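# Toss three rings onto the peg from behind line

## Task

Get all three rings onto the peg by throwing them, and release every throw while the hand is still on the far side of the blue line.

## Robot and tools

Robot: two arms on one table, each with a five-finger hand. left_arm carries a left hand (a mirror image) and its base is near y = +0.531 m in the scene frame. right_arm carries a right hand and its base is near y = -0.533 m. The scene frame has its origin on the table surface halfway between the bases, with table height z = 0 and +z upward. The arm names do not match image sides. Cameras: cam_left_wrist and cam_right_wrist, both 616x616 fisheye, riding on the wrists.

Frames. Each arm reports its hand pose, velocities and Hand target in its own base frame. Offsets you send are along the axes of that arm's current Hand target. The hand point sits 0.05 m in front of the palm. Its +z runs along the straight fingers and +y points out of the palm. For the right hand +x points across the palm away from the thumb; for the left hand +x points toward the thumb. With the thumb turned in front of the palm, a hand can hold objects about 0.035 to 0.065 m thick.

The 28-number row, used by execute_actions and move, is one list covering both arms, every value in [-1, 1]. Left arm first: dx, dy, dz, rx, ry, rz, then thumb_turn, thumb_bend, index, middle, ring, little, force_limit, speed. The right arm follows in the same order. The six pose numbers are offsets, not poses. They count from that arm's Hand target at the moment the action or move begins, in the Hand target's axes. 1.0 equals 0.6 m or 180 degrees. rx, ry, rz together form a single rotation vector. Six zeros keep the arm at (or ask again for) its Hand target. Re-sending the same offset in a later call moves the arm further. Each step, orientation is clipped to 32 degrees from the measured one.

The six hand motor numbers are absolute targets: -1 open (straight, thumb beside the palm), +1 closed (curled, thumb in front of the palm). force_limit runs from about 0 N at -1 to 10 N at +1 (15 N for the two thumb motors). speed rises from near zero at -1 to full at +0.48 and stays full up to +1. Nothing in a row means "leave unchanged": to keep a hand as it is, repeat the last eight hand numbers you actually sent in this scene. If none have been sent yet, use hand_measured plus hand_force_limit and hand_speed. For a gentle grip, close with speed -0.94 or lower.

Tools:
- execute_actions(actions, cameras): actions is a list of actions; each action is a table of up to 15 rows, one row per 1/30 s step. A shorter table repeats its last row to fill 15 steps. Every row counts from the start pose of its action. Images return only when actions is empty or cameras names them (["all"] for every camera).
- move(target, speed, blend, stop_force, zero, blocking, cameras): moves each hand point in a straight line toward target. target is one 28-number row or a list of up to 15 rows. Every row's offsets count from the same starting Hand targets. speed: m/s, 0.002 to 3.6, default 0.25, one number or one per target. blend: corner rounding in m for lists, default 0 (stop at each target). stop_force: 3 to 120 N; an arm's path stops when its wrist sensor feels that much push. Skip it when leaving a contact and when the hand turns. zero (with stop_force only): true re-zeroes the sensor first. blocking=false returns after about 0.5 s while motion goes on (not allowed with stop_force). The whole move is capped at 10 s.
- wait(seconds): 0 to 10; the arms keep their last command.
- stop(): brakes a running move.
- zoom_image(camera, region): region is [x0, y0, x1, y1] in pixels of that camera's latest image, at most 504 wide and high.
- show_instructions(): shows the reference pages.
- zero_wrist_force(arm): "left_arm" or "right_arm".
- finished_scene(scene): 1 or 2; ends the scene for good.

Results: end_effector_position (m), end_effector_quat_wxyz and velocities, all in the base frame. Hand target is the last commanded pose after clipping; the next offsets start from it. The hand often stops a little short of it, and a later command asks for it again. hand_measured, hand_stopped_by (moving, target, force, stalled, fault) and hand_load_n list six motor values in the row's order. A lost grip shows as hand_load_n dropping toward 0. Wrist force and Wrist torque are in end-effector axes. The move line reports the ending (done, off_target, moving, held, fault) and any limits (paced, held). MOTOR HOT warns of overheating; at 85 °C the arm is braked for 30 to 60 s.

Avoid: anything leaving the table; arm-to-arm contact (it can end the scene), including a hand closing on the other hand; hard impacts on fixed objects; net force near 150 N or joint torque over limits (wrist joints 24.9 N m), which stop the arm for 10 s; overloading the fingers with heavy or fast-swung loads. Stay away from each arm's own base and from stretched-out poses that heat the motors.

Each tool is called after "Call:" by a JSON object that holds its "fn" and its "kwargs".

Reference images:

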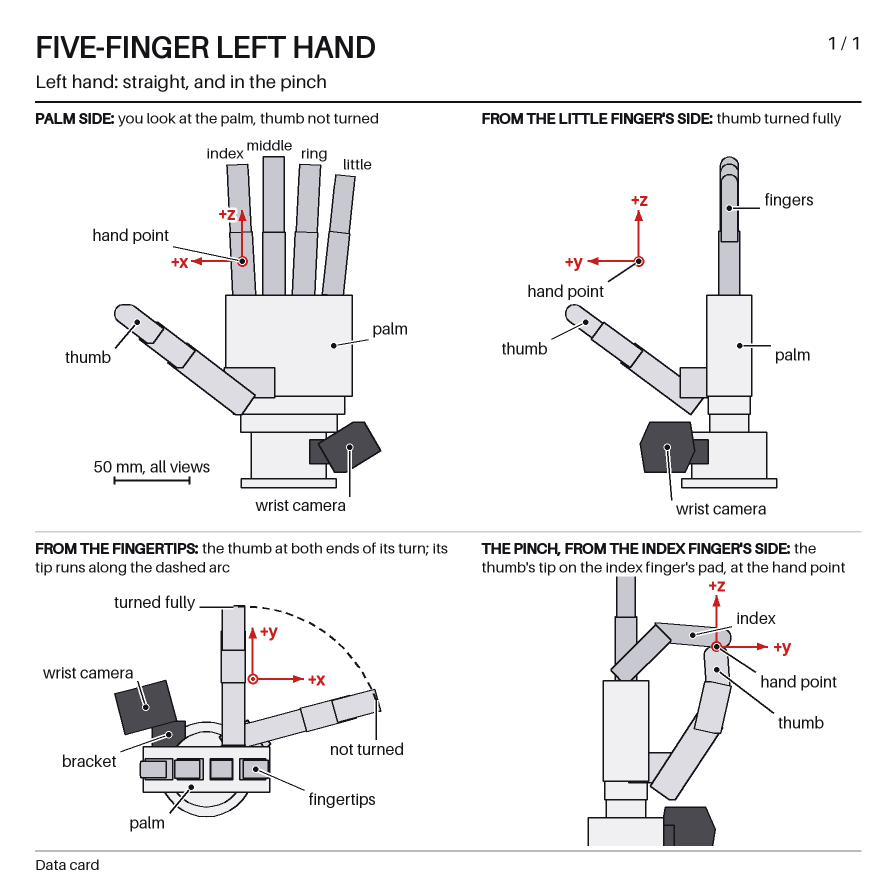

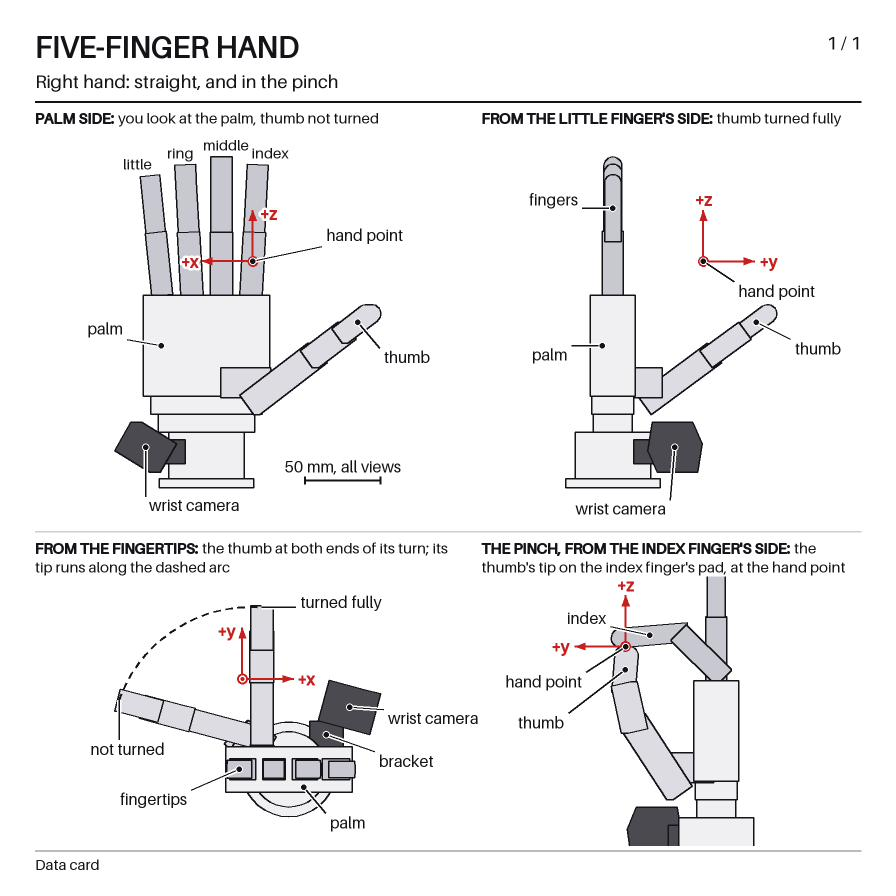

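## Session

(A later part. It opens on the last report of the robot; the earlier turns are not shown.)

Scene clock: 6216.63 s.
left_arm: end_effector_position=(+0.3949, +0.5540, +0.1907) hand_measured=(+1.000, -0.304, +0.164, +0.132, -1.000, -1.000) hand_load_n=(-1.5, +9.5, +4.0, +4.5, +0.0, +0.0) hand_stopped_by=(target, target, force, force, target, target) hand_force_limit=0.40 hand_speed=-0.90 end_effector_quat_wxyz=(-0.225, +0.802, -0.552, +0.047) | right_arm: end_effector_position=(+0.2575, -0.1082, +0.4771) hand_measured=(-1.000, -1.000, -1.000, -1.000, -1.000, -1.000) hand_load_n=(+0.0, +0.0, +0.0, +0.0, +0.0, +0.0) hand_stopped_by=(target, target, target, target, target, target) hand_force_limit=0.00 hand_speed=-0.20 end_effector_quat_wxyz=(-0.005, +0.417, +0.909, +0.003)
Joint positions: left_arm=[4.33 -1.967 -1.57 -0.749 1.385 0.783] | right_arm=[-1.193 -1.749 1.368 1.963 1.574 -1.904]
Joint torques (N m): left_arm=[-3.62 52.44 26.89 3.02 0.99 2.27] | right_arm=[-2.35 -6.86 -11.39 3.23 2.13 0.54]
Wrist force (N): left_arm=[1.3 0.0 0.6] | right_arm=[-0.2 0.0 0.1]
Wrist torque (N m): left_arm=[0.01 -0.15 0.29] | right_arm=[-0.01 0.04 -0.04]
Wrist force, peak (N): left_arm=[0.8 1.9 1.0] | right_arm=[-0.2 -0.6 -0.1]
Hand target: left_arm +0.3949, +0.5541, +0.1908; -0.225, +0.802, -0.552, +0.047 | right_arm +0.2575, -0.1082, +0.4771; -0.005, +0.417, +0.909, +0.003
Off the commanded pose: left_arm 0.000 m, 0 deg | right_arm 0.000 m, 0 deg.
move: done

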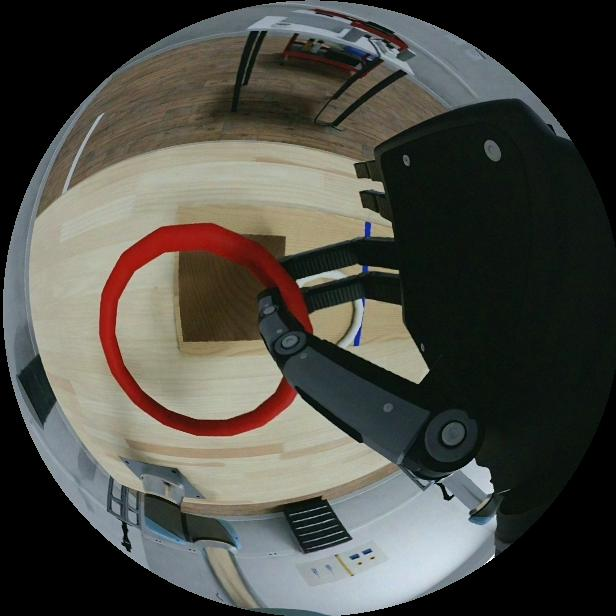

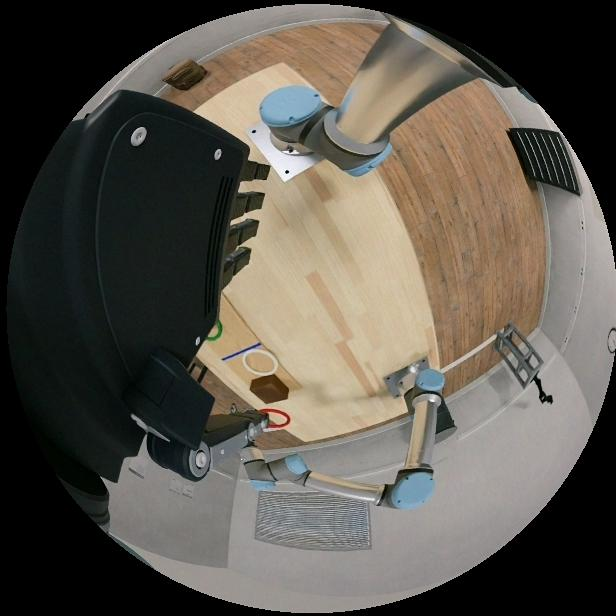

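Call:
{"fn": "move", "kwargs": {"target": [0.0277,0.0650,0.1417,0,0,0,1,-0.3,0.4,0.4,-1,-1,0.4,-0.9,0,0,0,0,0,0,-1,-1,-1,-1,-1,-1,0,-0.2], "speed": 0.08, "stop_force": 3, "cameras": ["all"]}}

Call:
{"fn": "zoom_image", "kwargs": {"camera": "cam_right_wrist", "region": [210, 330, 310, 430]}}

Call:
{"fn": "zoom_image", "kwargs": {"camera": "cam_left_wrist", "region": [50, 180, 400, 500]}}

Scene clock: 6249.40 s.
left_arm: end_effector_position=(+0.3951, +0.5539, +0.0958) hand_measured=(+1.000, -0.304, +0.164, +0.132, -1.000, -1.000) hand_load_n=(-1.5, +9.0, +3.5, +4.5, +0.0, +0.0) hand_stopped_by=(target, target, force, force, target, target) hand_force_limit=0.40 hand_speed=-0.90 end_effector_quat_wxyz=(-0.225, +0.802, -0.552, +0.047) | right_arm: end_effector_position=(+0.2575, -0.1082, +0.4771) hand_measured=(-1.000, -1.000, -1.000, -1.000, -1.000, -1.000) hand_load_n=(+0.0, +0.0, +0.0, +0.0, +0.5, +0.0) hand_stopped_by=(target, target, target, target, target, target) hand_force_limit=0.00 hand_speed=-0.20 end_effector_quat_wxyz=(-0.005, +0.417, +0.909, +0.003)
Joint positions: left_arm=[4.329 -2.075 -1.68 -0.53 1.385 0.783] | right_arm=[-1.193 -1.749 1.368 1.963 1.574 -1.904]
Joint torques (N m): left_arm=[-5.68 56.39 26.99 3.44 0.59 -1.68] | right_arm=[-2.23 -7.21 -11.37 3.33 2.18 0.55]
Wrist force (N): left_arm=[1.2 0.2 0.8] | right_arm=[-0.3 0.2 0.0]
Wrist torque (N m): left_arm=[0.02 -0.11 0.29] | right_arm=[0.03 0.07 -0.04]
Wrist force, peak (N): left_arm=[1.4 0.5 1.6] | right_arm=[-0.3 -0.4 -0.4]
Hand target: left_arm +0.3951, +0.5539, +0.0958; -0.225, +0.802, -0.552, +0.047 | right_arm +0.2575, -0.1082, +0.4771; -0.005, +0.417, +0.909, +0.003
Off the commanded pose: left_arm 0.000 m, 0 deg | right_arm 0.000 m, 0 deg.
move: done

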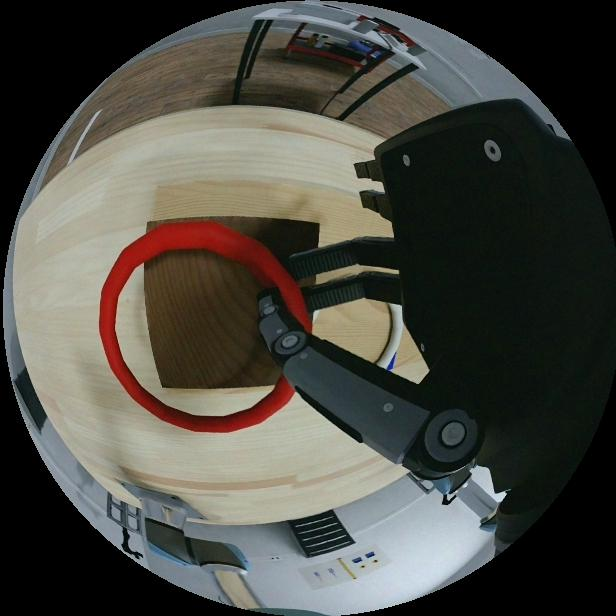

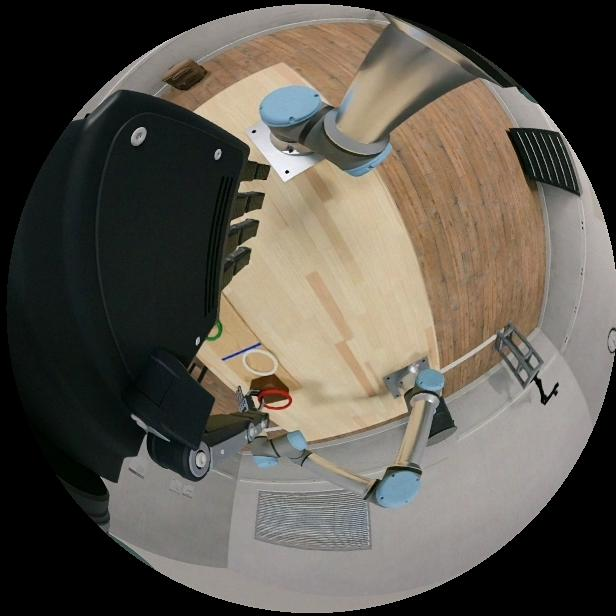

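Scaled by 5.040 from the camera's 616x616 image, which has a finer 880x880 frame.

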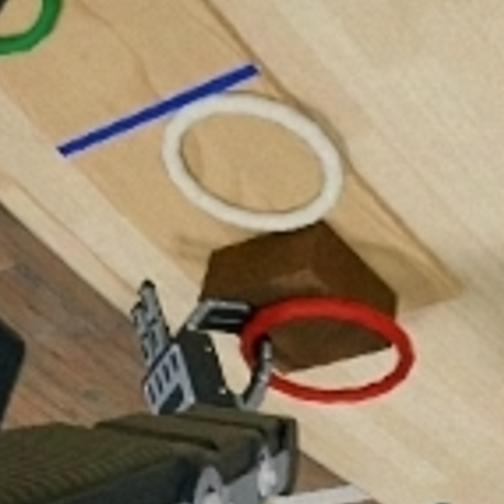

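Scaled by 1.440 from the camera's 616x616 image, which has a finer 880x880 frame.

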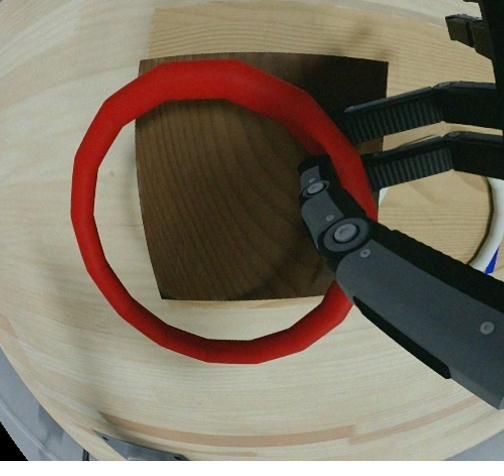

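Call:
{"fn": "move", "kwargs": {"target": [[-0.0192,-0.0332,0.0190,0,0,0,1,-0.3,0.4,0.4,-1,-1,0.4,-0.9,0,0,0,0,0,0,-1,-1,-1,-1,-1,-1,0,-0.2],[-0.0154,-0.0243,0.0384,0,0,0,1,-0.3,0.4,0.4,-1,-1,0.4,-0.9,0,0,0,0,0,0,-1,-1,-1,-1,-1,-1,0,-0.2]], "speed": 0.04, "stop_force": 3, "cameras": ["all"]}}

Call:
{"fn": "zoom_image", "kwargs": {"camera": "cam_right_wrist", "region": [210, 330, 310, 430]}}

Call:
{"fn": "zoom_image", "kwargs": {"camera": "cam_left_wrist", "region": [50, 180, 400, 500]}}

Scene clock: 6286.57 s.
left_arm: end_effector_position=(+0.4116, +0.5736, +0.0868) hand_measured=(+1.000, -0.304, +0.164, +0.132, -1.000, -1.000) hand_load_n=(-2.0, +8.5, +4.0, +4.0, +0.0, +0.0) hand_stopped_by=(target, target, force, force, target, target) hand_force_limit=0.40 hand_speed=-0.90 end_effector_quat_wxyz=(-0.225, +0.802, -0.552, +0.047) | right_arm: end_effector_position=(+0.2575, -0.1082, +0.4771) hand_measured=(-1.000, -1.000, -1.000, -1.000, -1.000, -1.000) hand_load_n=(+0.0, +0.0, +0.0, +0.0, +0.0, +0.0) hand_stopped_by=(target, target, target, target, target, target) hand_force_limit=0.00 hand_speed=-0.20 end_effector_quat_wxyz=(-0.005, +0.417, +0.909, +0.003)
Joint positions: left_arm=[4.317 -2.139 -1.603 -0.541 1.39 0.771] | right_arm=[-1.193 -1.749 1.368 1.963 1.574 -1.904]
Joint torques (N m): left_arm=[-4.73 44.87 25.7 5.08 0.07 0.49] | right_arm=[-2.36 -7.07 -12.09 3.21 2.14 0.63]
Wrist force (N): left_arm=[0.2 -1.9 -1.4] | right_arm=[0.1 -0.1 0.0]
Wrist torque (N m): left_arm=[-0.09 -0.14 0.31] | right_arm=[-0.01 0.01 -0.02]
Wrist force, peak (N): left_arm=[-1.1 -14.0 -14.1] | right_arm=[-0.4 0.4 0.0]
Hand target: left_arm +0.4116, +0.5736, +0.0868; -0.225, +0.802, -0.552, +0.047 (not the last commanded pose) | right_arm +0.2575, -0.1082, +0.4771; -0.005, +0.417, +0.909, +0.003
Off the commanded pose: left_arm 0.004 m, 0 deg | right_arm 0.000 m, 0 deg.
move: contact (left_arm); path passed 1 of 2 targets

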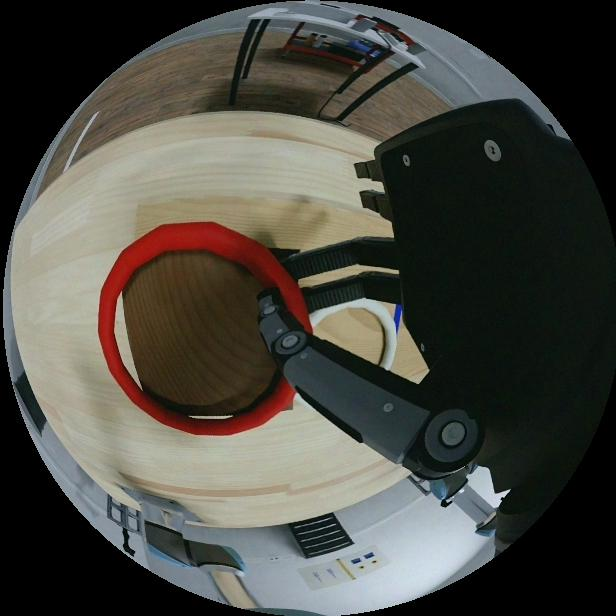

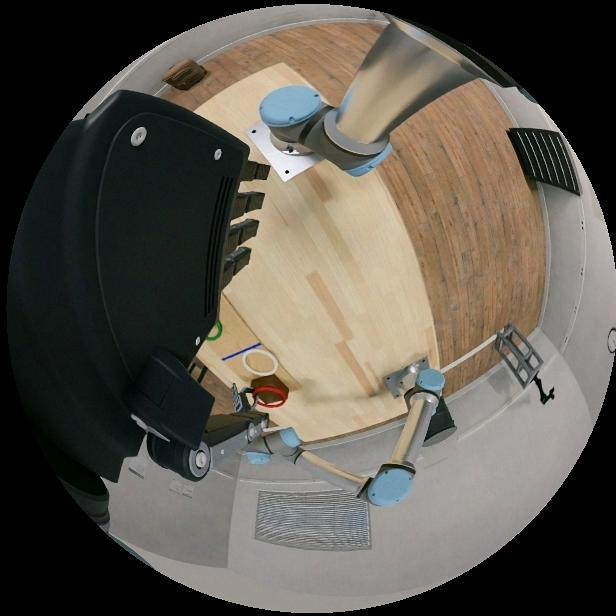

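Scaled by 5.040 from the camera's 616x616 image, which has a finer 880x880 frame.

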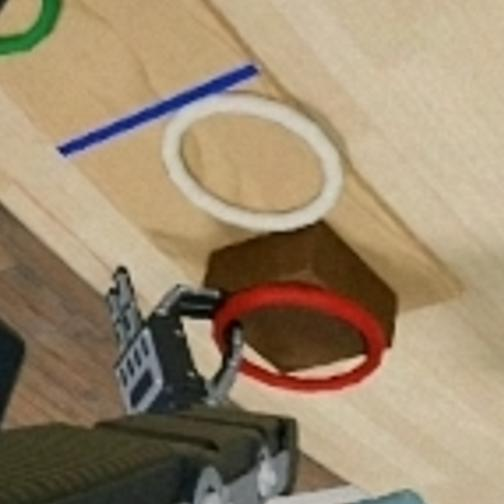

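Scaled by 1.440 from the camera's 616x616 image, which has a finer 880x880 frame.

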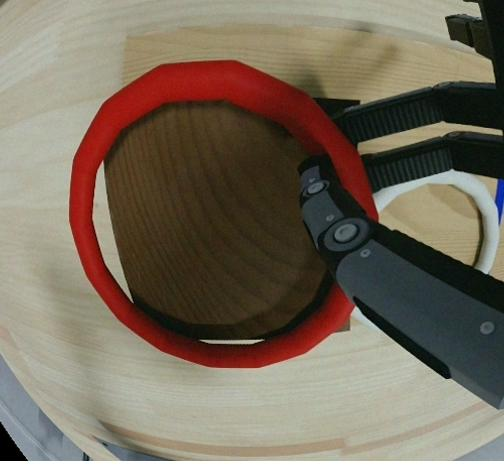

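Call:
{"fn": "move", "kwargs": {"target": [0,0,0,0,0,0,1,-0.3,-0.15,-0.2,-1,-1,0.4,-0.7,0,0,0,0,0,0,-1,-1,-1,-1,-1,-1,0,-0.2], "cameras": ["all"]}}

Call:
{"fn": "zoom_image", "kwargs": {"camera": "cam_right_wrist", "region": [210, 330, 310, 430]}}

Call:
{"fn": "zoom_image", "kwargs": {"camera": "cam_left_wrist", "region": [50, 180, 400, 500]}}

Scene clock: 6313.60 s.
left_arm: end_effector_position=(+0.4117, +0.5736, +0.0868) hand_measured=(+1.000, -0.302, -0.150, +0.098, -1.000, -1.000) hand_load_n=(+0.5, +3.5, +0.0, -12.5, +0.0, +0.0) hand_stopped_by=(target, target, target, stalled, target, target) hand_force_limit=0.40 hand_speed=-0.70 end_effector_quat_wxyz=(-0.225, +0.802, -0.552, +0.047) | right_arm: end_effector_position=(+0.2575, -0.1082, +0.4771) hand_measured=(-1.000, -1.000, -1.000, -1.000, -1.000, -1.000) hand_load_n=(+0.0, +0.0, +0.0, +0.0, +0.0, +0.0) hand_stopped_by=(target, target, target, target, target, target) hand_force_limit=0.00 hand_speed=-0.20 end_effector_quat_wxyz=(-0.005, +0.417, +0.909, +0.003)
Joint positions: left_arm=[4.317 -2.139 -1.603 -0.541 1.39 0.771] | right_arm=[-1.193 -1.749 1.368 1.963 1.574 -1.904]
Joint torques (N m): left_arm=[-5.13 39.86 8.85 0.26 -1.94 -1.38] | right_arm=[-2.67 -6.64 -11.31 3.33 2.14 0.65]
Wrist force (N): left_arm=[0.3 -1.6 -12.6] | right_arm=[-0.4 0.0 -0.1]
Wrist torque (N m): left_arm=[-0.22 -0.30 0.31] | right_arm=[0.01 0.08 -0.05]
Wrist force, peak (N): left_arm=[0.2 -4.3 -16.4] | right_arm=[-0.3 -0.4 0.3]
Hand target: left_arm +0.4116, +0.5736, +0.0868; -0.225, +0.802, -0.552, +0.047 | right_arm +0.2575, -0.1082, +0.4771; -0.005, +0.417, +0.909, +0.003
Off the commanded pose: left_arm 0.000 m, 0 deg | right_arm 0.000 m, 0 deg.
move: done

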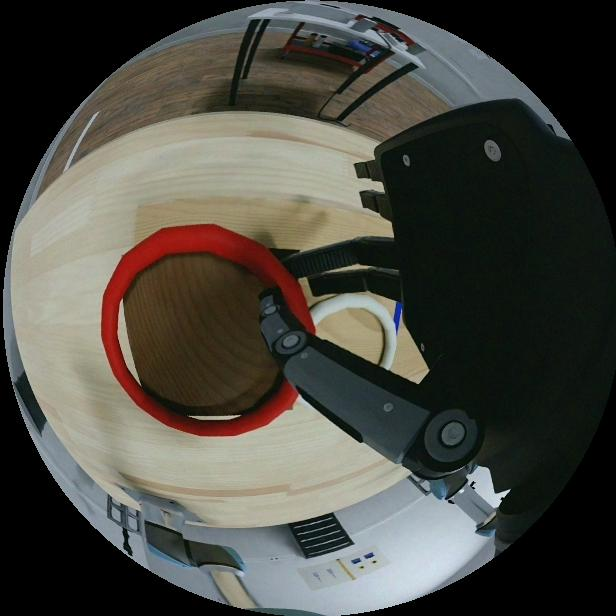

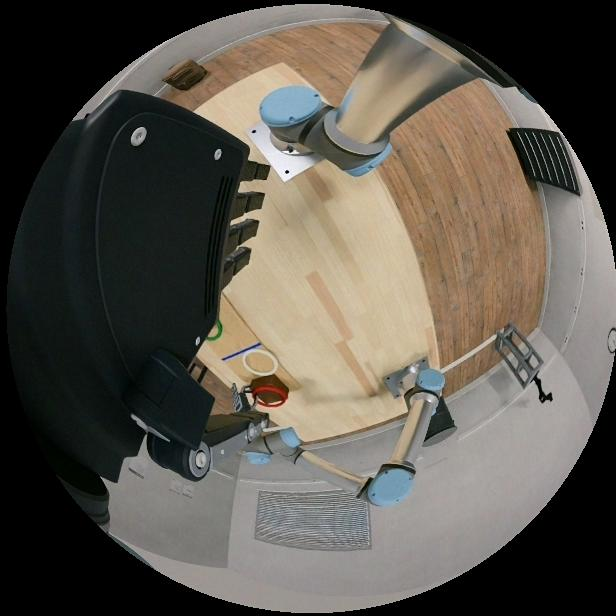

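Scaled by 5.040 from the camera's 616x616 image, which has a finer 880x880 frame.

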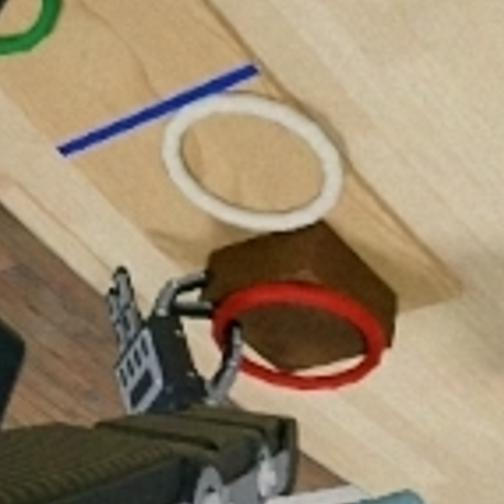

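Scaled by 1.440 from the camera's 616x616 image, which has a finer 880x880 frame.

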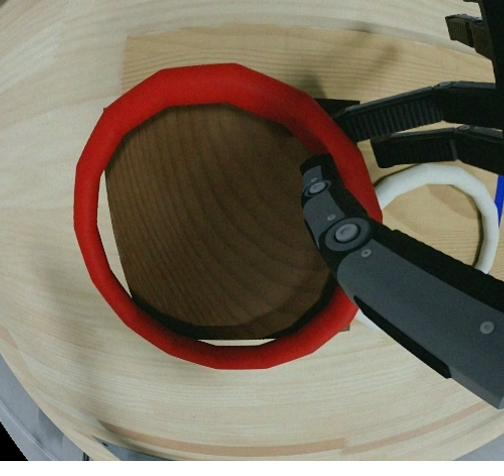

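Call:
{"fn": "move", "kwargs": {"target": [[-0.0018,-0.0041,-0.0090,0,0,0,1,-0.3,-0.15,-0.2,-1,-1,0.4,-0.7,0,0,0,0,0,0,-1,-1,-1,-1,-1,-1,0,-0.2],[-0.0018,-0.0041,-0.0090,0,0,0,1,-0.3,-0.15,-0.15,-1,-1,0.4,-0.7,0,0,0,0,0,0,-1,-1,-1,-1,-1,-1,0,-0.2]], "speed": 0.02, "cameras": ["all"]}}

Call:
{"fn": "zoom_image", "kwargs": {"camera": "cam_right_wrist", "region": [210, 330, 310, 430]}}

Call:
{"fn": "zoom_image", "kwargs": {"camera": "cam_left_wrist", "region": [50, 180, 400, 500]}}

Scene clock: 6324.53 s.
left_arm: end_effector_position=(+0.4116, +0.5736, +0.0929) hand_measured=(+1.000, -0.300, -0.150, -0.010, -1.000, -1.000) hand_load_n=(+0.0, +0.0, +0.0, -13.0, +0.0, +0.0) hand_stopped_by=(target, target, target, stalled, target, target) hand_force_limit=0.40 hand_speed=-0.70 end_effector_quat_wxyz=(-0.225, +0.802, -0.552, +0.047) | right_arm: end_effector_position=(+0.2575, -0.1082, +0.4771) hand_measured=(-1.000, -1.000, -1.000, -1.000, -1.000, -1.000) hand_load_n=(+0.0, +0.0, +0.0, +0.0, +0.0, +0.0) hand_stopped_by=(target, target, target, target, target, target) hand_force_limit=0.00 hand_speed=-0.20 end_effector_quat_wxyz=(-0.005, +0.417, +0.909, +0.003)
Joint positions: left_arm=[4.317 -2.13 -1.598 -0.555 1.39 0.771] | right_arm=[-1.193 -1.749 1.368 1.963 1.574 -1.904]
Joint torques (N m): left_arm=[4.36 30.33 8.39 4.51 -1.5 1.84] | right_arm=[-2.5 -6.93 -11.21 3.24 2.07 0.62]
Wrist force (N): left_arm=[0.0 -1.4 -11.4] | right_arm=[-0.2 -0.3 0.0]
Wrist torque (N m): left_arm=[-0.18 -0.32 0.32] | right_arm=[-0.03 0.04 -0.04]
Wrist force, peak (N): left_arm=[-0.1 -2.6 -13.2] | right_arm=[-0.4 -0.4 0.0]
Hand target: left_arm +0.4116, +0.5736, +0.0928; -0.225, +0.802, -0.552, +0.047 | right_arm +0.2575, -0.1082, +0.4771; -0.005, +0.417, +0.909, +0.003
Off the commanded pose: left_arm 0.000 m, 0 deg | right_arm 0.000 m, 0 deg.
move: done

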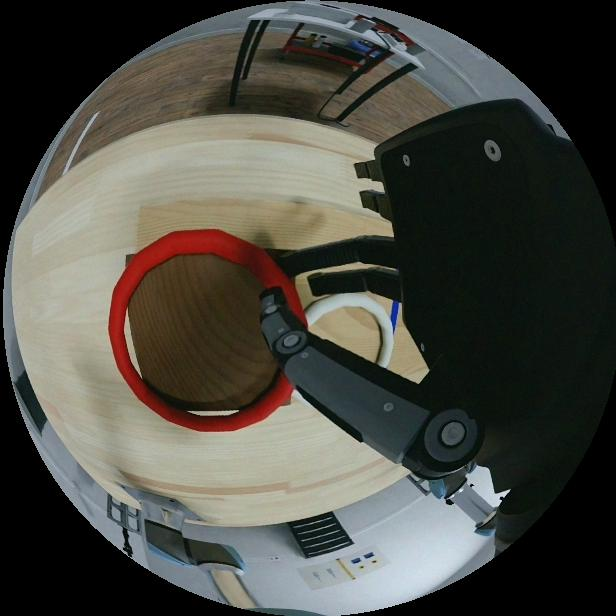

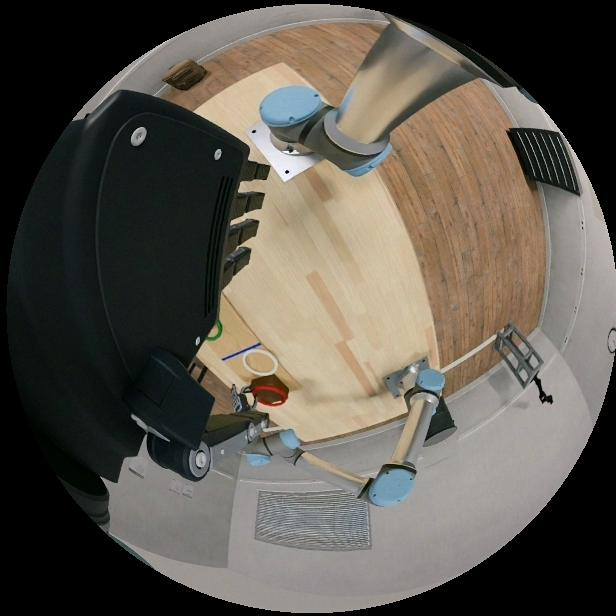

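Scaled by 5.040 from the camera's 616x616 image, which has a finer 880x880 frame.

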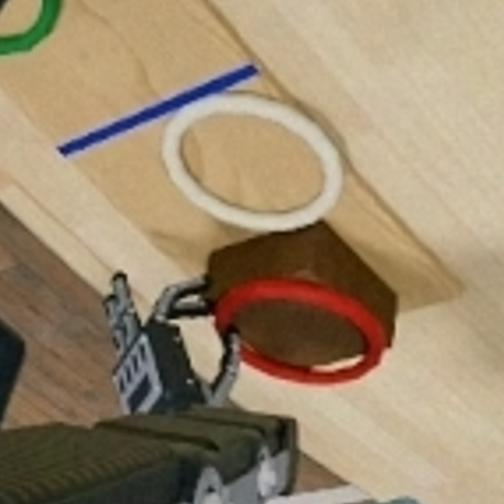

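Scaled by 1.440 from the camera's 616x616 image, which has a finer 880x880 frame.

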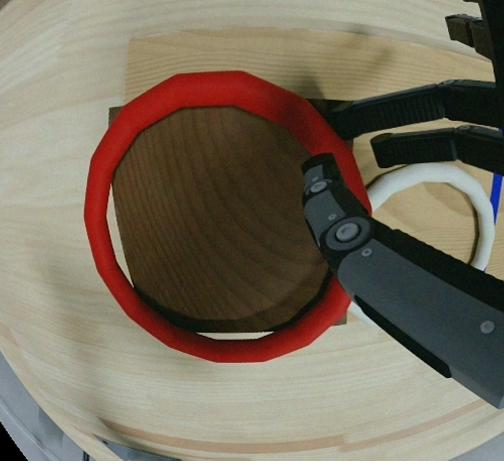

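Call:
{"fn": "move", "kwargs": {"target": [[-0.0029,-0.0068,-0.0149,0,0,0,1,-0.3,-0.15,-0.15,-1,-1,0.4,-0.7,0,0,0,0,0,0,-1,-1,-1,-1,-1,-1,0,-0.2],[-0.0029,-0.0068,-0.0149,0,0,0,1,-0.6,-0.15,-0.2,-1,-1,0.4,-0.7,0,0,0,0,0,0,-1,-1,-1,-1,-1,-1,0,-0.2]], "speed": 0.02, "cameras": ["cam_left_wrist"]}}

Call:
{"fn": "zoom_image", "kwargs": {"camera": "cam_left_wrist", "region": [50, 180, 400, 500]}}

Scene clock: 6334.77 s.
left_arm: end_effector_position=(+0.4116, +0.5736, +0.1028) hand_measured=(+1.000, -0.600, -0.150, -0.200, -1.000, -1.000) hand_load_n=(+0.0, +0.0, +0.0, +0.0, +0.0, +0.0) hand_stopped_by=(target, target, target, target, target, target) hand_force_limit=0.40 hand_speed=-0.70 end_effector_quat_wxyz=(-0.225, +0.802, -0.552, +0.047) | right_arm: end_effector_position=(+0.2575, -0.1082, +0.4771) hand_measured=(-1.000, -1.000, -1.000, -1.000, -1.000, -1.000) hand_load_n=(+0.0, -0.5, +0.0, +0.0, +0.0, +0.0) hand_stopped_by=(target, target, target, target, target, target) hand_force_limit=0.00 hand_speed=-0.20 end_effector_quat_wxyz=(-0.005, +0.417, +0.909, +0.003)
Joint positions: left_arm=[4.317 -2.118 -1.59 -0.576 1.39 0.771] | right_arm=[-1.193 -1.749 1.368 1.963 1.574 -1.904]
Joint torques (N m): left_arm=[5.6 36.92 11.86 5.55 -1.6 1.93] | right_arm=[-2.32 -7.08 -11.61 3.32 2.12 0.63]
Wrist force (N): left_arm=[1.3 -0.2 0.2] | right_arm=[-0.3 0.2 0.1]
Wrist torque (N m): left_arm=[-0.05 -0.15 0.30] | right_arm=[0.03 0.07 -0.03]
Wrist force, peak (N): left_arm=[-0.4 -3.0 -11.8] | right_arm=[-0.5 -0.4 0.0]
Hand target: left_arm +0.4116, +0.5736, +0.1028; -0.225, +0.802, -0.552, +0.047 | right_arm +0.2575, -0.1082, +0.4771; -0.005, +0.417, +0.909, +0.003
Off the commanded pose: left_arm 0.000 m, 0 deg | right_arm 0.000 m, 0 deg.
move: done
Images, in order (width x height): cam_left_wrist 616x616.

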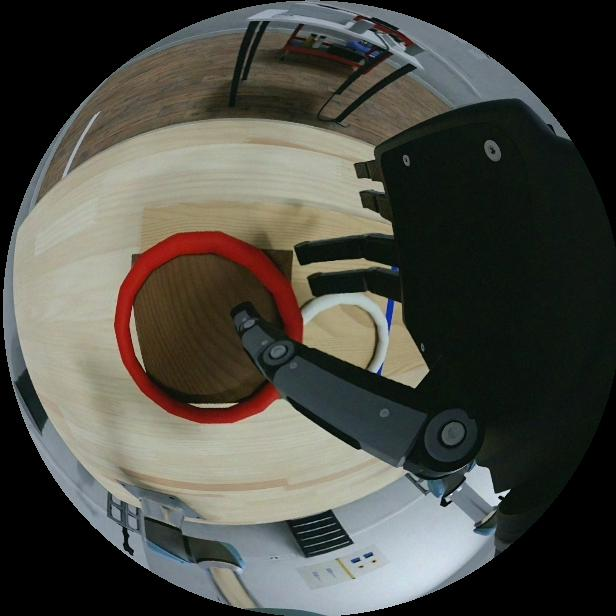

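Scaled by 1.440 from the camera's 616x616 image, which has a finer 880x880 frame.

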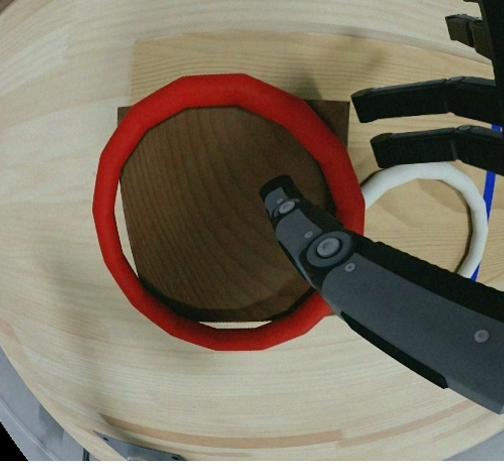

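Call:
{"fn": "move", "kwargs": {"target": [[-0.0284,-0.0665,-0.145,0,0,0,1,-0.6,-0.15,-0.2,-1,-1,0.4,-0.7,0,0,0,0,0,0,-1,-1,-1,-1,-1,-1,0,-0.2],[0.0803,0.0762,-0.2317,0.172,-0.2196,-0.3004,1,-0.8,-0.15,-0.2,-1,-1,0.4,-0.7,0,0,0,0,0,0,-1,-1,-1,-1,-1,-1,0,-0.2]], "speed": [0.12,0.3], "cameras": ["cam_left_wrist"]}}

Call:
{"fn": "zoom_image", "kwargs": {"camera": "cam_left_wrist", "region": [100, 200, 400, 450]}}

Scene clock: 6367.60 s.
left_arm: end_effector_position=(+0.3457, +0.4738, +0.2000) hand_measured=(+1.000, -0.800, -0.150, -0.200, -1.000, -1.000) hand_load_n=(+0.0, +0.0, +0.0, +0.0, +0.0, +0.0) hand_stopped_by=(target, target, target, target, target, target) hand_force_limit=0.40 hand_speed=-0.70 end_effector_quat_wxyz=(-0.539, +0.842, -0.005, +0.018) | right_arm: end_effector_position=(+0.2575, -0.1082, +0.4771) hand_measured=(-1.000, -1.000, -1.000, -1.000, -1.000, -1.000) hand_load_n=(+0.0, +0.0, +0.0, +0.0, +0.0, +0.0) hand_stopped_by=(target, target, target, target, target, target) hand_force_limit=0.00 hand_speed=-0.20 end_effector_quat_wxyz=(-0.005, +0.417, +0.909, +0.003)
Joint positions: left_arm=[4.202 -1.799 -2.238 0.417 1.996 -0.238] | right_arm=[-1.193 -1.749 1.368 1.963 1.574 -1.904]
Joint torques (N m): left_arm=[3.17 38.79 16.85 4.76 1.54 -2.03] | right_arm=[-2.62 -6.93 -11.65 3.29 2.06 0.66]
Wrist force (N): left_arm=[0.7 0.2 0.9] | right_arm=[-0.2 -0.1 -0.1]
Wrist torque (N m): left_arm=[0.00 0.01 0.11] | right_arm=[-0.01 0.05 -0.04]
Wrist force, peak (N): left_arm=[1.5 0.7 1.6] | right_arm=[-0.5 -0.2 -0.2]
Hand target: left_arm +0.3457, +0.4738, +0.2000; -0.538, +0.842, -0.005, +0.018 | right_arm +0.2575, -0.1082, +0.4771; -0.005, +0.417, +0.909, +0.003
Off the commanded pose: left_arm 0.000 m, 0 deg | right_arm 0.000 m, 0 deg.
move: done
Images, in order (width x height): cam_left_wrist 616x616.

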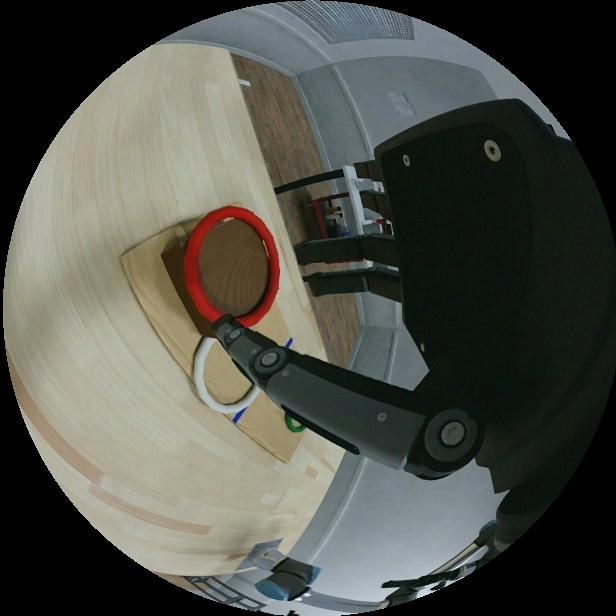

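Scaled by 1.680 from the camera's 616x616 image, which has a finer 880x880 frame.

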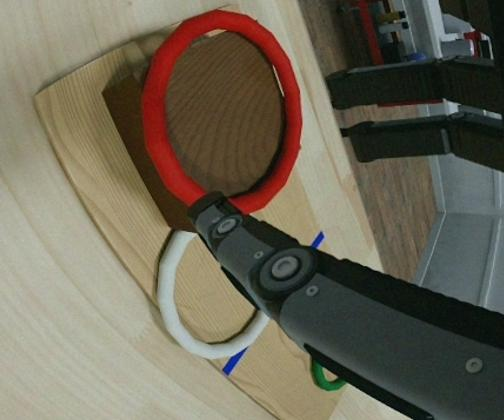

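Call:
{"fn": "move", "kwargs": {"target": [-0.015,0.129,0.0577,0,0,0,1,-0.8,-0.15,-0.2,-1,-1,0.4,-0.7,0,0,0,0,0,0,-1,-1,-1,-1,-1,-1,0,-0.2], "speed": 0.12, "stop_force": 3, "cameras": ["cam_left_wrist"]}}

Call:
{"fn": "zoom_image", "kwargs": {"camera": "cam_left_wrist", "region": [200, 150, 450, 400]}}

Scene clock: 6397.57 s.
left_arm: end_effector_position=(+0.3387, +0.4730, +0.1150) hand_measured=(+1.000, -0.800, -0.150, -0.200, -1.000, -1.000) hand_load_n=(+0.0, +0.0, +0.0, -0.5, +0.0, +0.0) hand_stopped_by=(target, target, target, target, target, target) hand_force_limit=0.40 hand_speed=-0.70 end_effector_quat_wxyz=(-0.539, +0.842, -0.005, +0.018) | right_arm: end_effector_position=(+0.2575, -0.1082, +0.4771) hand_measured=(-1.000, -1.000, -1.000, -1.000, -1.000, -1.000) hand_load_n=(+0.0, +0.0, +0.0, +0.0, +0.0, +0.0) hand_stopped_by=(target, target, target, target, target, target) hand_force_limit=0.00 hand_speed=-0.20 end_effector_quat_wxyz=(-0.005, +0.417, +0.909, +0.003)
Joint positions: left_arm=[4.217 -2.015 -2.297 0.695 1.983 -0.23] | right_arm=[-1.193 -1.749 1.368 1.963 1.574 -1.904]
Joint torques (N m): left_arm=[-6.31 23.52 17.9 4.88 1.51 -1.37] | right_arm=[-2.46 -6.39 -11.12 3.31 2.17 0.62]
Wrist force (N): left_arm=[0.9 0.2 0.9] | right_arm=[-0.6 -0.2 0.2]
Wrist torque (N m): left_arm=[0.00 -0.01 0.12] | right_arm=[-0.03 0.10 -0.06]
Wrist force, peak (N): left_arm=[0.6 1.4 1.4] | right_arm=[-0.6 -0.2 0.2]
Hand target: left_arm +0.3388, +0.4730, +0.1150; -0.538, +0.842, -0.005, +0.018 | right_arm +0.2575, -0.1082, +0.4771; -0.005, +0.417, +0.909, +0.003
Off the commanded pose: left_arm 0.000 m, 0 deg | right_arm 0.000 m, 0 deg.
move: done
Images, in order (width x height): cam_left_wrist 616x616.

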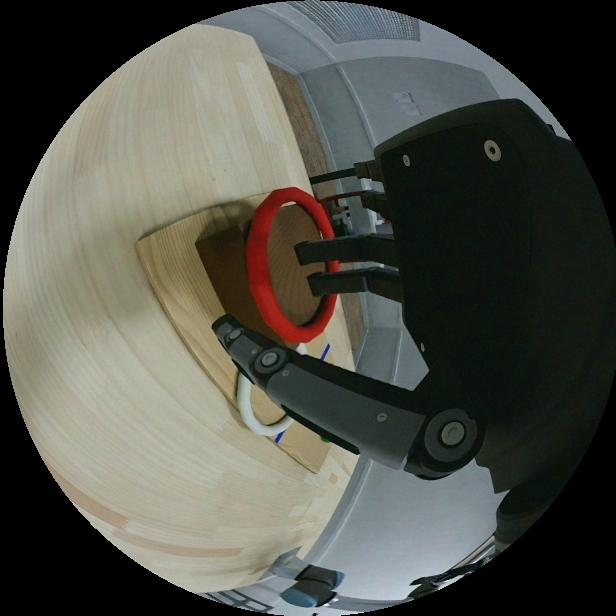

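Scaled by 2.016 from the camera's 616x616 image, which has a finer 880x880 frame.

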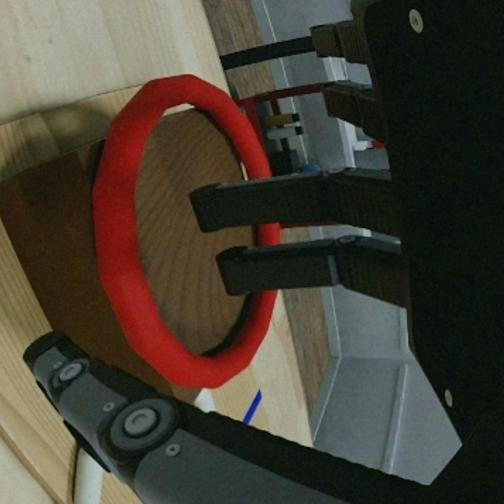

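Call:
{"fn": "move", "kwargs": {"target": [-0.001,0.0383,0.0105,0,0,0,1,-0.8,-0.15,-0.2,-1,-1,0.4,-0.7,0,0,0,0,0,0,-1,-1,-1,-1,-1,-1,0,-0.2], "speed": 0.04, "stop_force": 3}}

Call:
{"fn": "move", "kwargs": {"target": [[0,0,0,0,0,0,1,-0.3,-0.15,-0.2,-1,-1,0.4,-0.8,0,0,0,0,0,0,-1,-1,-1,-1,-1,-1,0,-0.2],[0,0,0,0,0,0,1,-0.3,0.4,0.4,-1,-1,0.4,-0.9,0,0,0,0,0,0,-1,-1,-1,-1,-1,-1,0,-0.2]], "cameras": ["cam_left_wrist"]}}

Scene clock: 6416.53 s.
left_arm: end_effector_position=(+0.3386, +0.4691, +0.0915) hand_measured=(+1.000, -0.800, -0.150, -0.200, -1.000, -1.000) hand_load_n=(+0.0, +0.0, +0.5, +0.0, +0.0, +0.0) hand_stopped_by=(target, target, target, target, target, target) hand_force_limit=0.40 hand_speed=-0.70 end_effector_quat_wxyz=(-0.538, +0.842, -0.005, +0.018) | right_arm: end_effector_position=(+0.2575, -0.1082, +0.4771) hand_measured=(-1.000, -1.000, -1.000, -1.000, -1.000, -1.000) hand_load_n=(+0.0, +0.0, +0.0, +0.0, +0.0, +0.0) hand_stopped_by=(target, target, target, target, target, target) hand_force_limit=0.00 hand_speed=-0.20 end_effector_quat_wxyz=(-0.005, +0.417, +0.909, +0.003)
Joint positions: left_arm=[4.212 -2.081 -2.307 0.77 1.987 -0.233] | right_arm=[-1.193 -1.749 1.368 1.963 1.574 -1.904]
Joint torques (N m): left_arm=[3.37 45.2 16.39 0.37 -1.07 1.87] | right_arm=[-2.57 -6.33 -11.08 3.28 2.12 0.69]
Wrist force (N): left_arm=[0.6 0.1 0.8] | right_arm=[-0.2 -0.1 0.1]
Wrist torque (N m): left_arm=[-0.01 0.03 0.29] | right_arm=[-0.01 0.05 -0.04]
Wrist force, peak (N): left_arm=[0.8 0.2 1.1] | right_arm=[-0.5 -0.2 0.0]
Hand target: left_arm +0.3386, +0.4691, +0.0915; -0.538, +0.842, -0.005, +0.018 | right_arm +0.2575, -0.1082, +0.4771; -0.005, +0.417, +0.909, +0.003
Off the commanded pose: left_arm 0.000 m, 0 deg | right_arm 0.000 m, 0 deg.
move: done

Scene clock: 6420.73 s.
left_arm: end_effector_position=(+0.3386, +0.4691, +0.0915) hand_measured=(+1.000, -0.302, +0.388, +0.152, -1.000, -1.000) hand_load_n=(-0.5, +3.5, +8.0, +0.0, +0.0, +0.0) hand_stopped_by=(target, target, force, force, target, target) hand_force_limit=0.40 hand_speed=-0.90 end_effector_quat_wxyz=(-0.538, +0.842, -0.005, +0.018) | right_arm: end_effector_position=(+0.2575, -0.1082, +0.4771) hand_measured=(-1.000, -1.000, -1.000, -1.000, -1.000, -1.000) hand_load_n=(+0.0, +0.0, +0.0, +0.0, +0.0, -0.5) hand_stopped_by=(target, target, target, target, target, target) hand_force_limit=0.00 hand_speed=-0.20 end_effector_quat_wxyz=(-0.005, +0.417, +0.909, +0.003)
Joint positions: left_arm=[4.212 -2.081 -2.307 0.77 1.987 -0.233] | right_arm=[-1.193 -1.749 1.368 1.963 1.574 -1.904]
Joint torques (N m): left_arm=[3.87 43.38 15.08 0.74 -0.53 1.89] | right_arm=[-2.29 -6.7 -11.22 3.33 2.16 0.66]
Wrist force (N): left_arm=[0.7 0.1 0.8] | right_arm=[0.0 -0.2 0.2]
Wrist torque (N m): left_arm=[0.00 0.02 0.29] | right_arm=[-0.05 0.02 -0.03]
Wrist force, peak (N): left_arm=[1.1 -0.1 1.0] | right_arm=[-0.5 -0.2 0.0]
Hand target: left_arm +0.3386, +0.4691, +0.0915; -0.538, +0.842, -0.005, +0.018 | right_arm +0.2575, -0.1082, +0.4771; -0.005, +0.417, +0.909, +0.003
Off the commanded pose: left_arm 0.000 m, 0 deg | right_arm 0.000 m, 0 deg.
move: done
Images, in order (width x height): cam_left_wrist 616x616.

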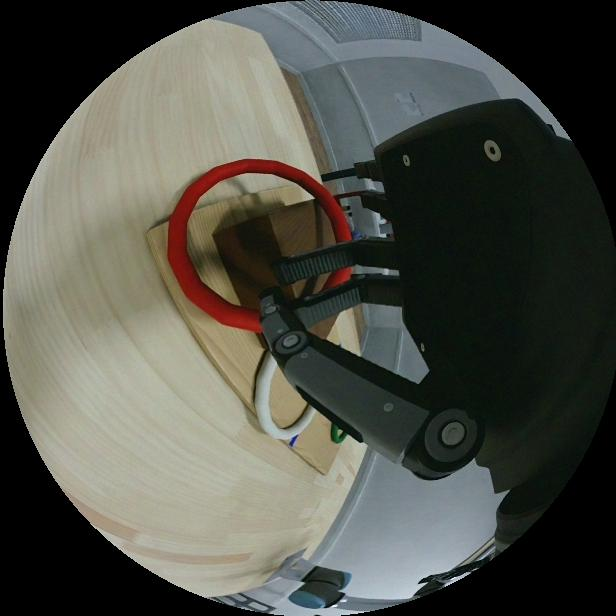

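Call:
{"fn": "wait", "kwargs": {"seconds": 0.1, "cameras": ["all"]}}

Scene clock: 6523.43 s.
left_arm: end_effector_position=(+0.3386, +0.4691, +0.0915) hand_measured=(+1.000, -0.302, +0.388, +0.152, -1.000, -1.000) hand_load_n=(+0.0, +3.5, +8.0, +0.0, +0.0, +0.0) hand_stopped_by=(target, target, force, force, target, target) hand_force_limit=0.40 hand_speed=-0.90 end_effector_quat_wxyz=(-0.538, +0.842, -0.005, +0.018) | right_arm: end_effector_position=(+0.2575, -0.1082, +0.4771) hand_measured=(-1.000, -1.000, -1.000, -1.000, -1.000, -1.000) hand_load_n=(+0.0, +0.0, +0.0, +0.0, +0.0, +0.0) hand_stopped_by=(target, target, target, target, target, target) hand_force_limit=0.00 hand_speed=-0.20 end_effector_quat_wxyz=(-0.005, +0.417, +0.909, +0.003)
Joint positions: left_arm=[4.212 -2.081 -2.307 0.77 1.987 -0.233] | right_arm=[-1.193 -1.749 1.368 1.963 1.574 -1.904]
Joint torques (N m): left_arm=[3.77 27.73 2.5 3.85 1.26 0.9] | right_arm=[-2.39 -6.27 -11.99 3.25 2.14 0.73]
Wrist force (N): left_arm=[0.7 0.3 0.9] | right_arm=[-0.2 -0.3 0.1]
Wrist torque (N m): left_arm=[0.02 0.01 0.29] | right_arm=[-0.05 0.05 -0.04]
Wrist force, peak (N): left_arm=[1.0 0.1 1.0] | right_arm=[-0.5 -0.3 -0.1]
Hand target: left_arm +0.3386, +0.4691, +0.0915; -0.538, +0.842, -0.005, +0.018 | right_arm +0.2575, -0.1082, +0.4771; -0.005, +0.417, +0.909, +0.003
Off the commanded pose: left_arm 0.000 m, 0 deg | right_arm 0.000 m, 0 deg.
wait: 0.10 s; at rest from the start

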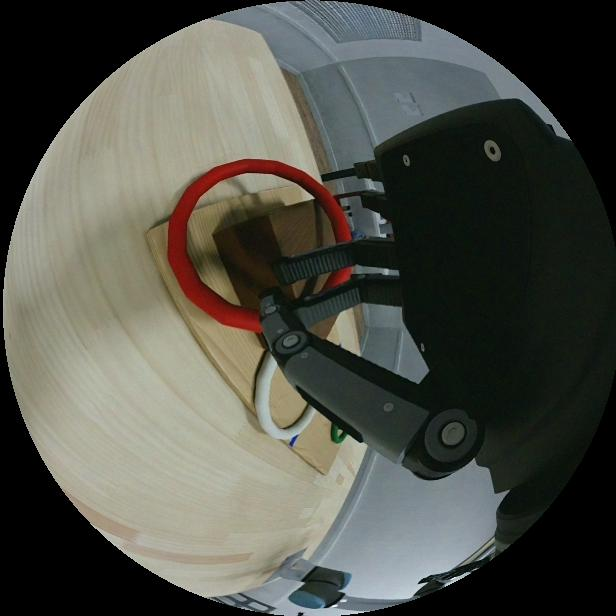

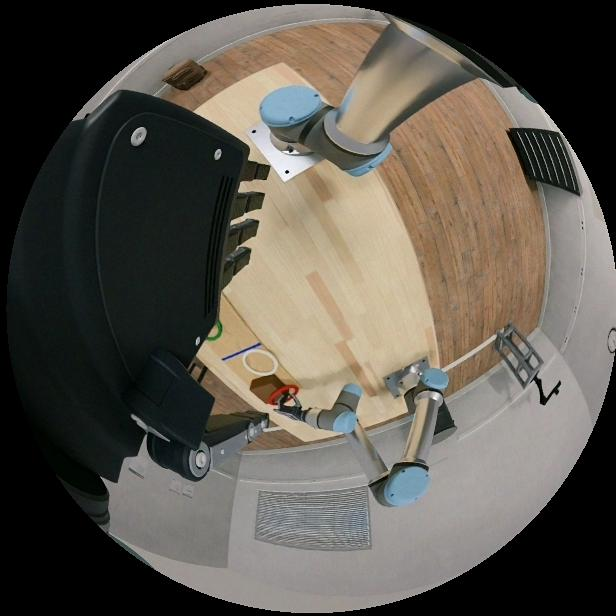

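Call:
{"fn": "zoom_image", "kwargs": {"camera": "cam_right_wrist", "region": [220, 330, 330, 440]}}

Call:
{"fn": "zoom_image", "kwargs": {"camera": "cam_left_wrist", "region": [140, 140, 380, 380]}}

Scaled by 4.582 from the camera's 616x616 image, which has a finer 880x880 frame.

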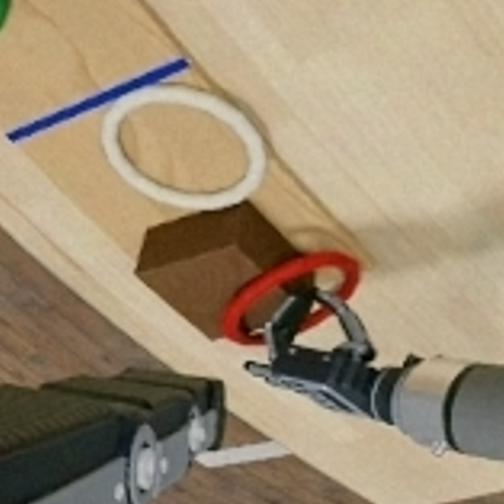

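Scaled by 2.100 from the camera's 616x616 image, which has a finer 880x880 frame.

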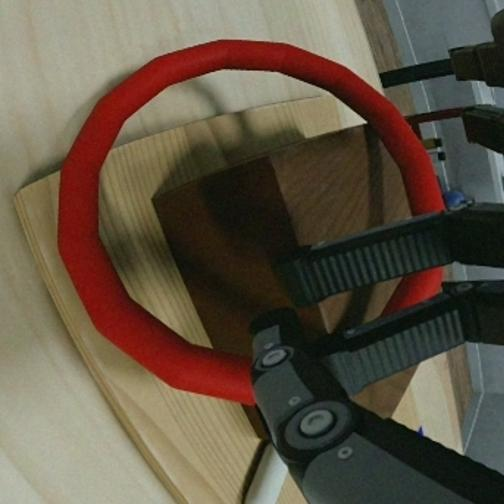

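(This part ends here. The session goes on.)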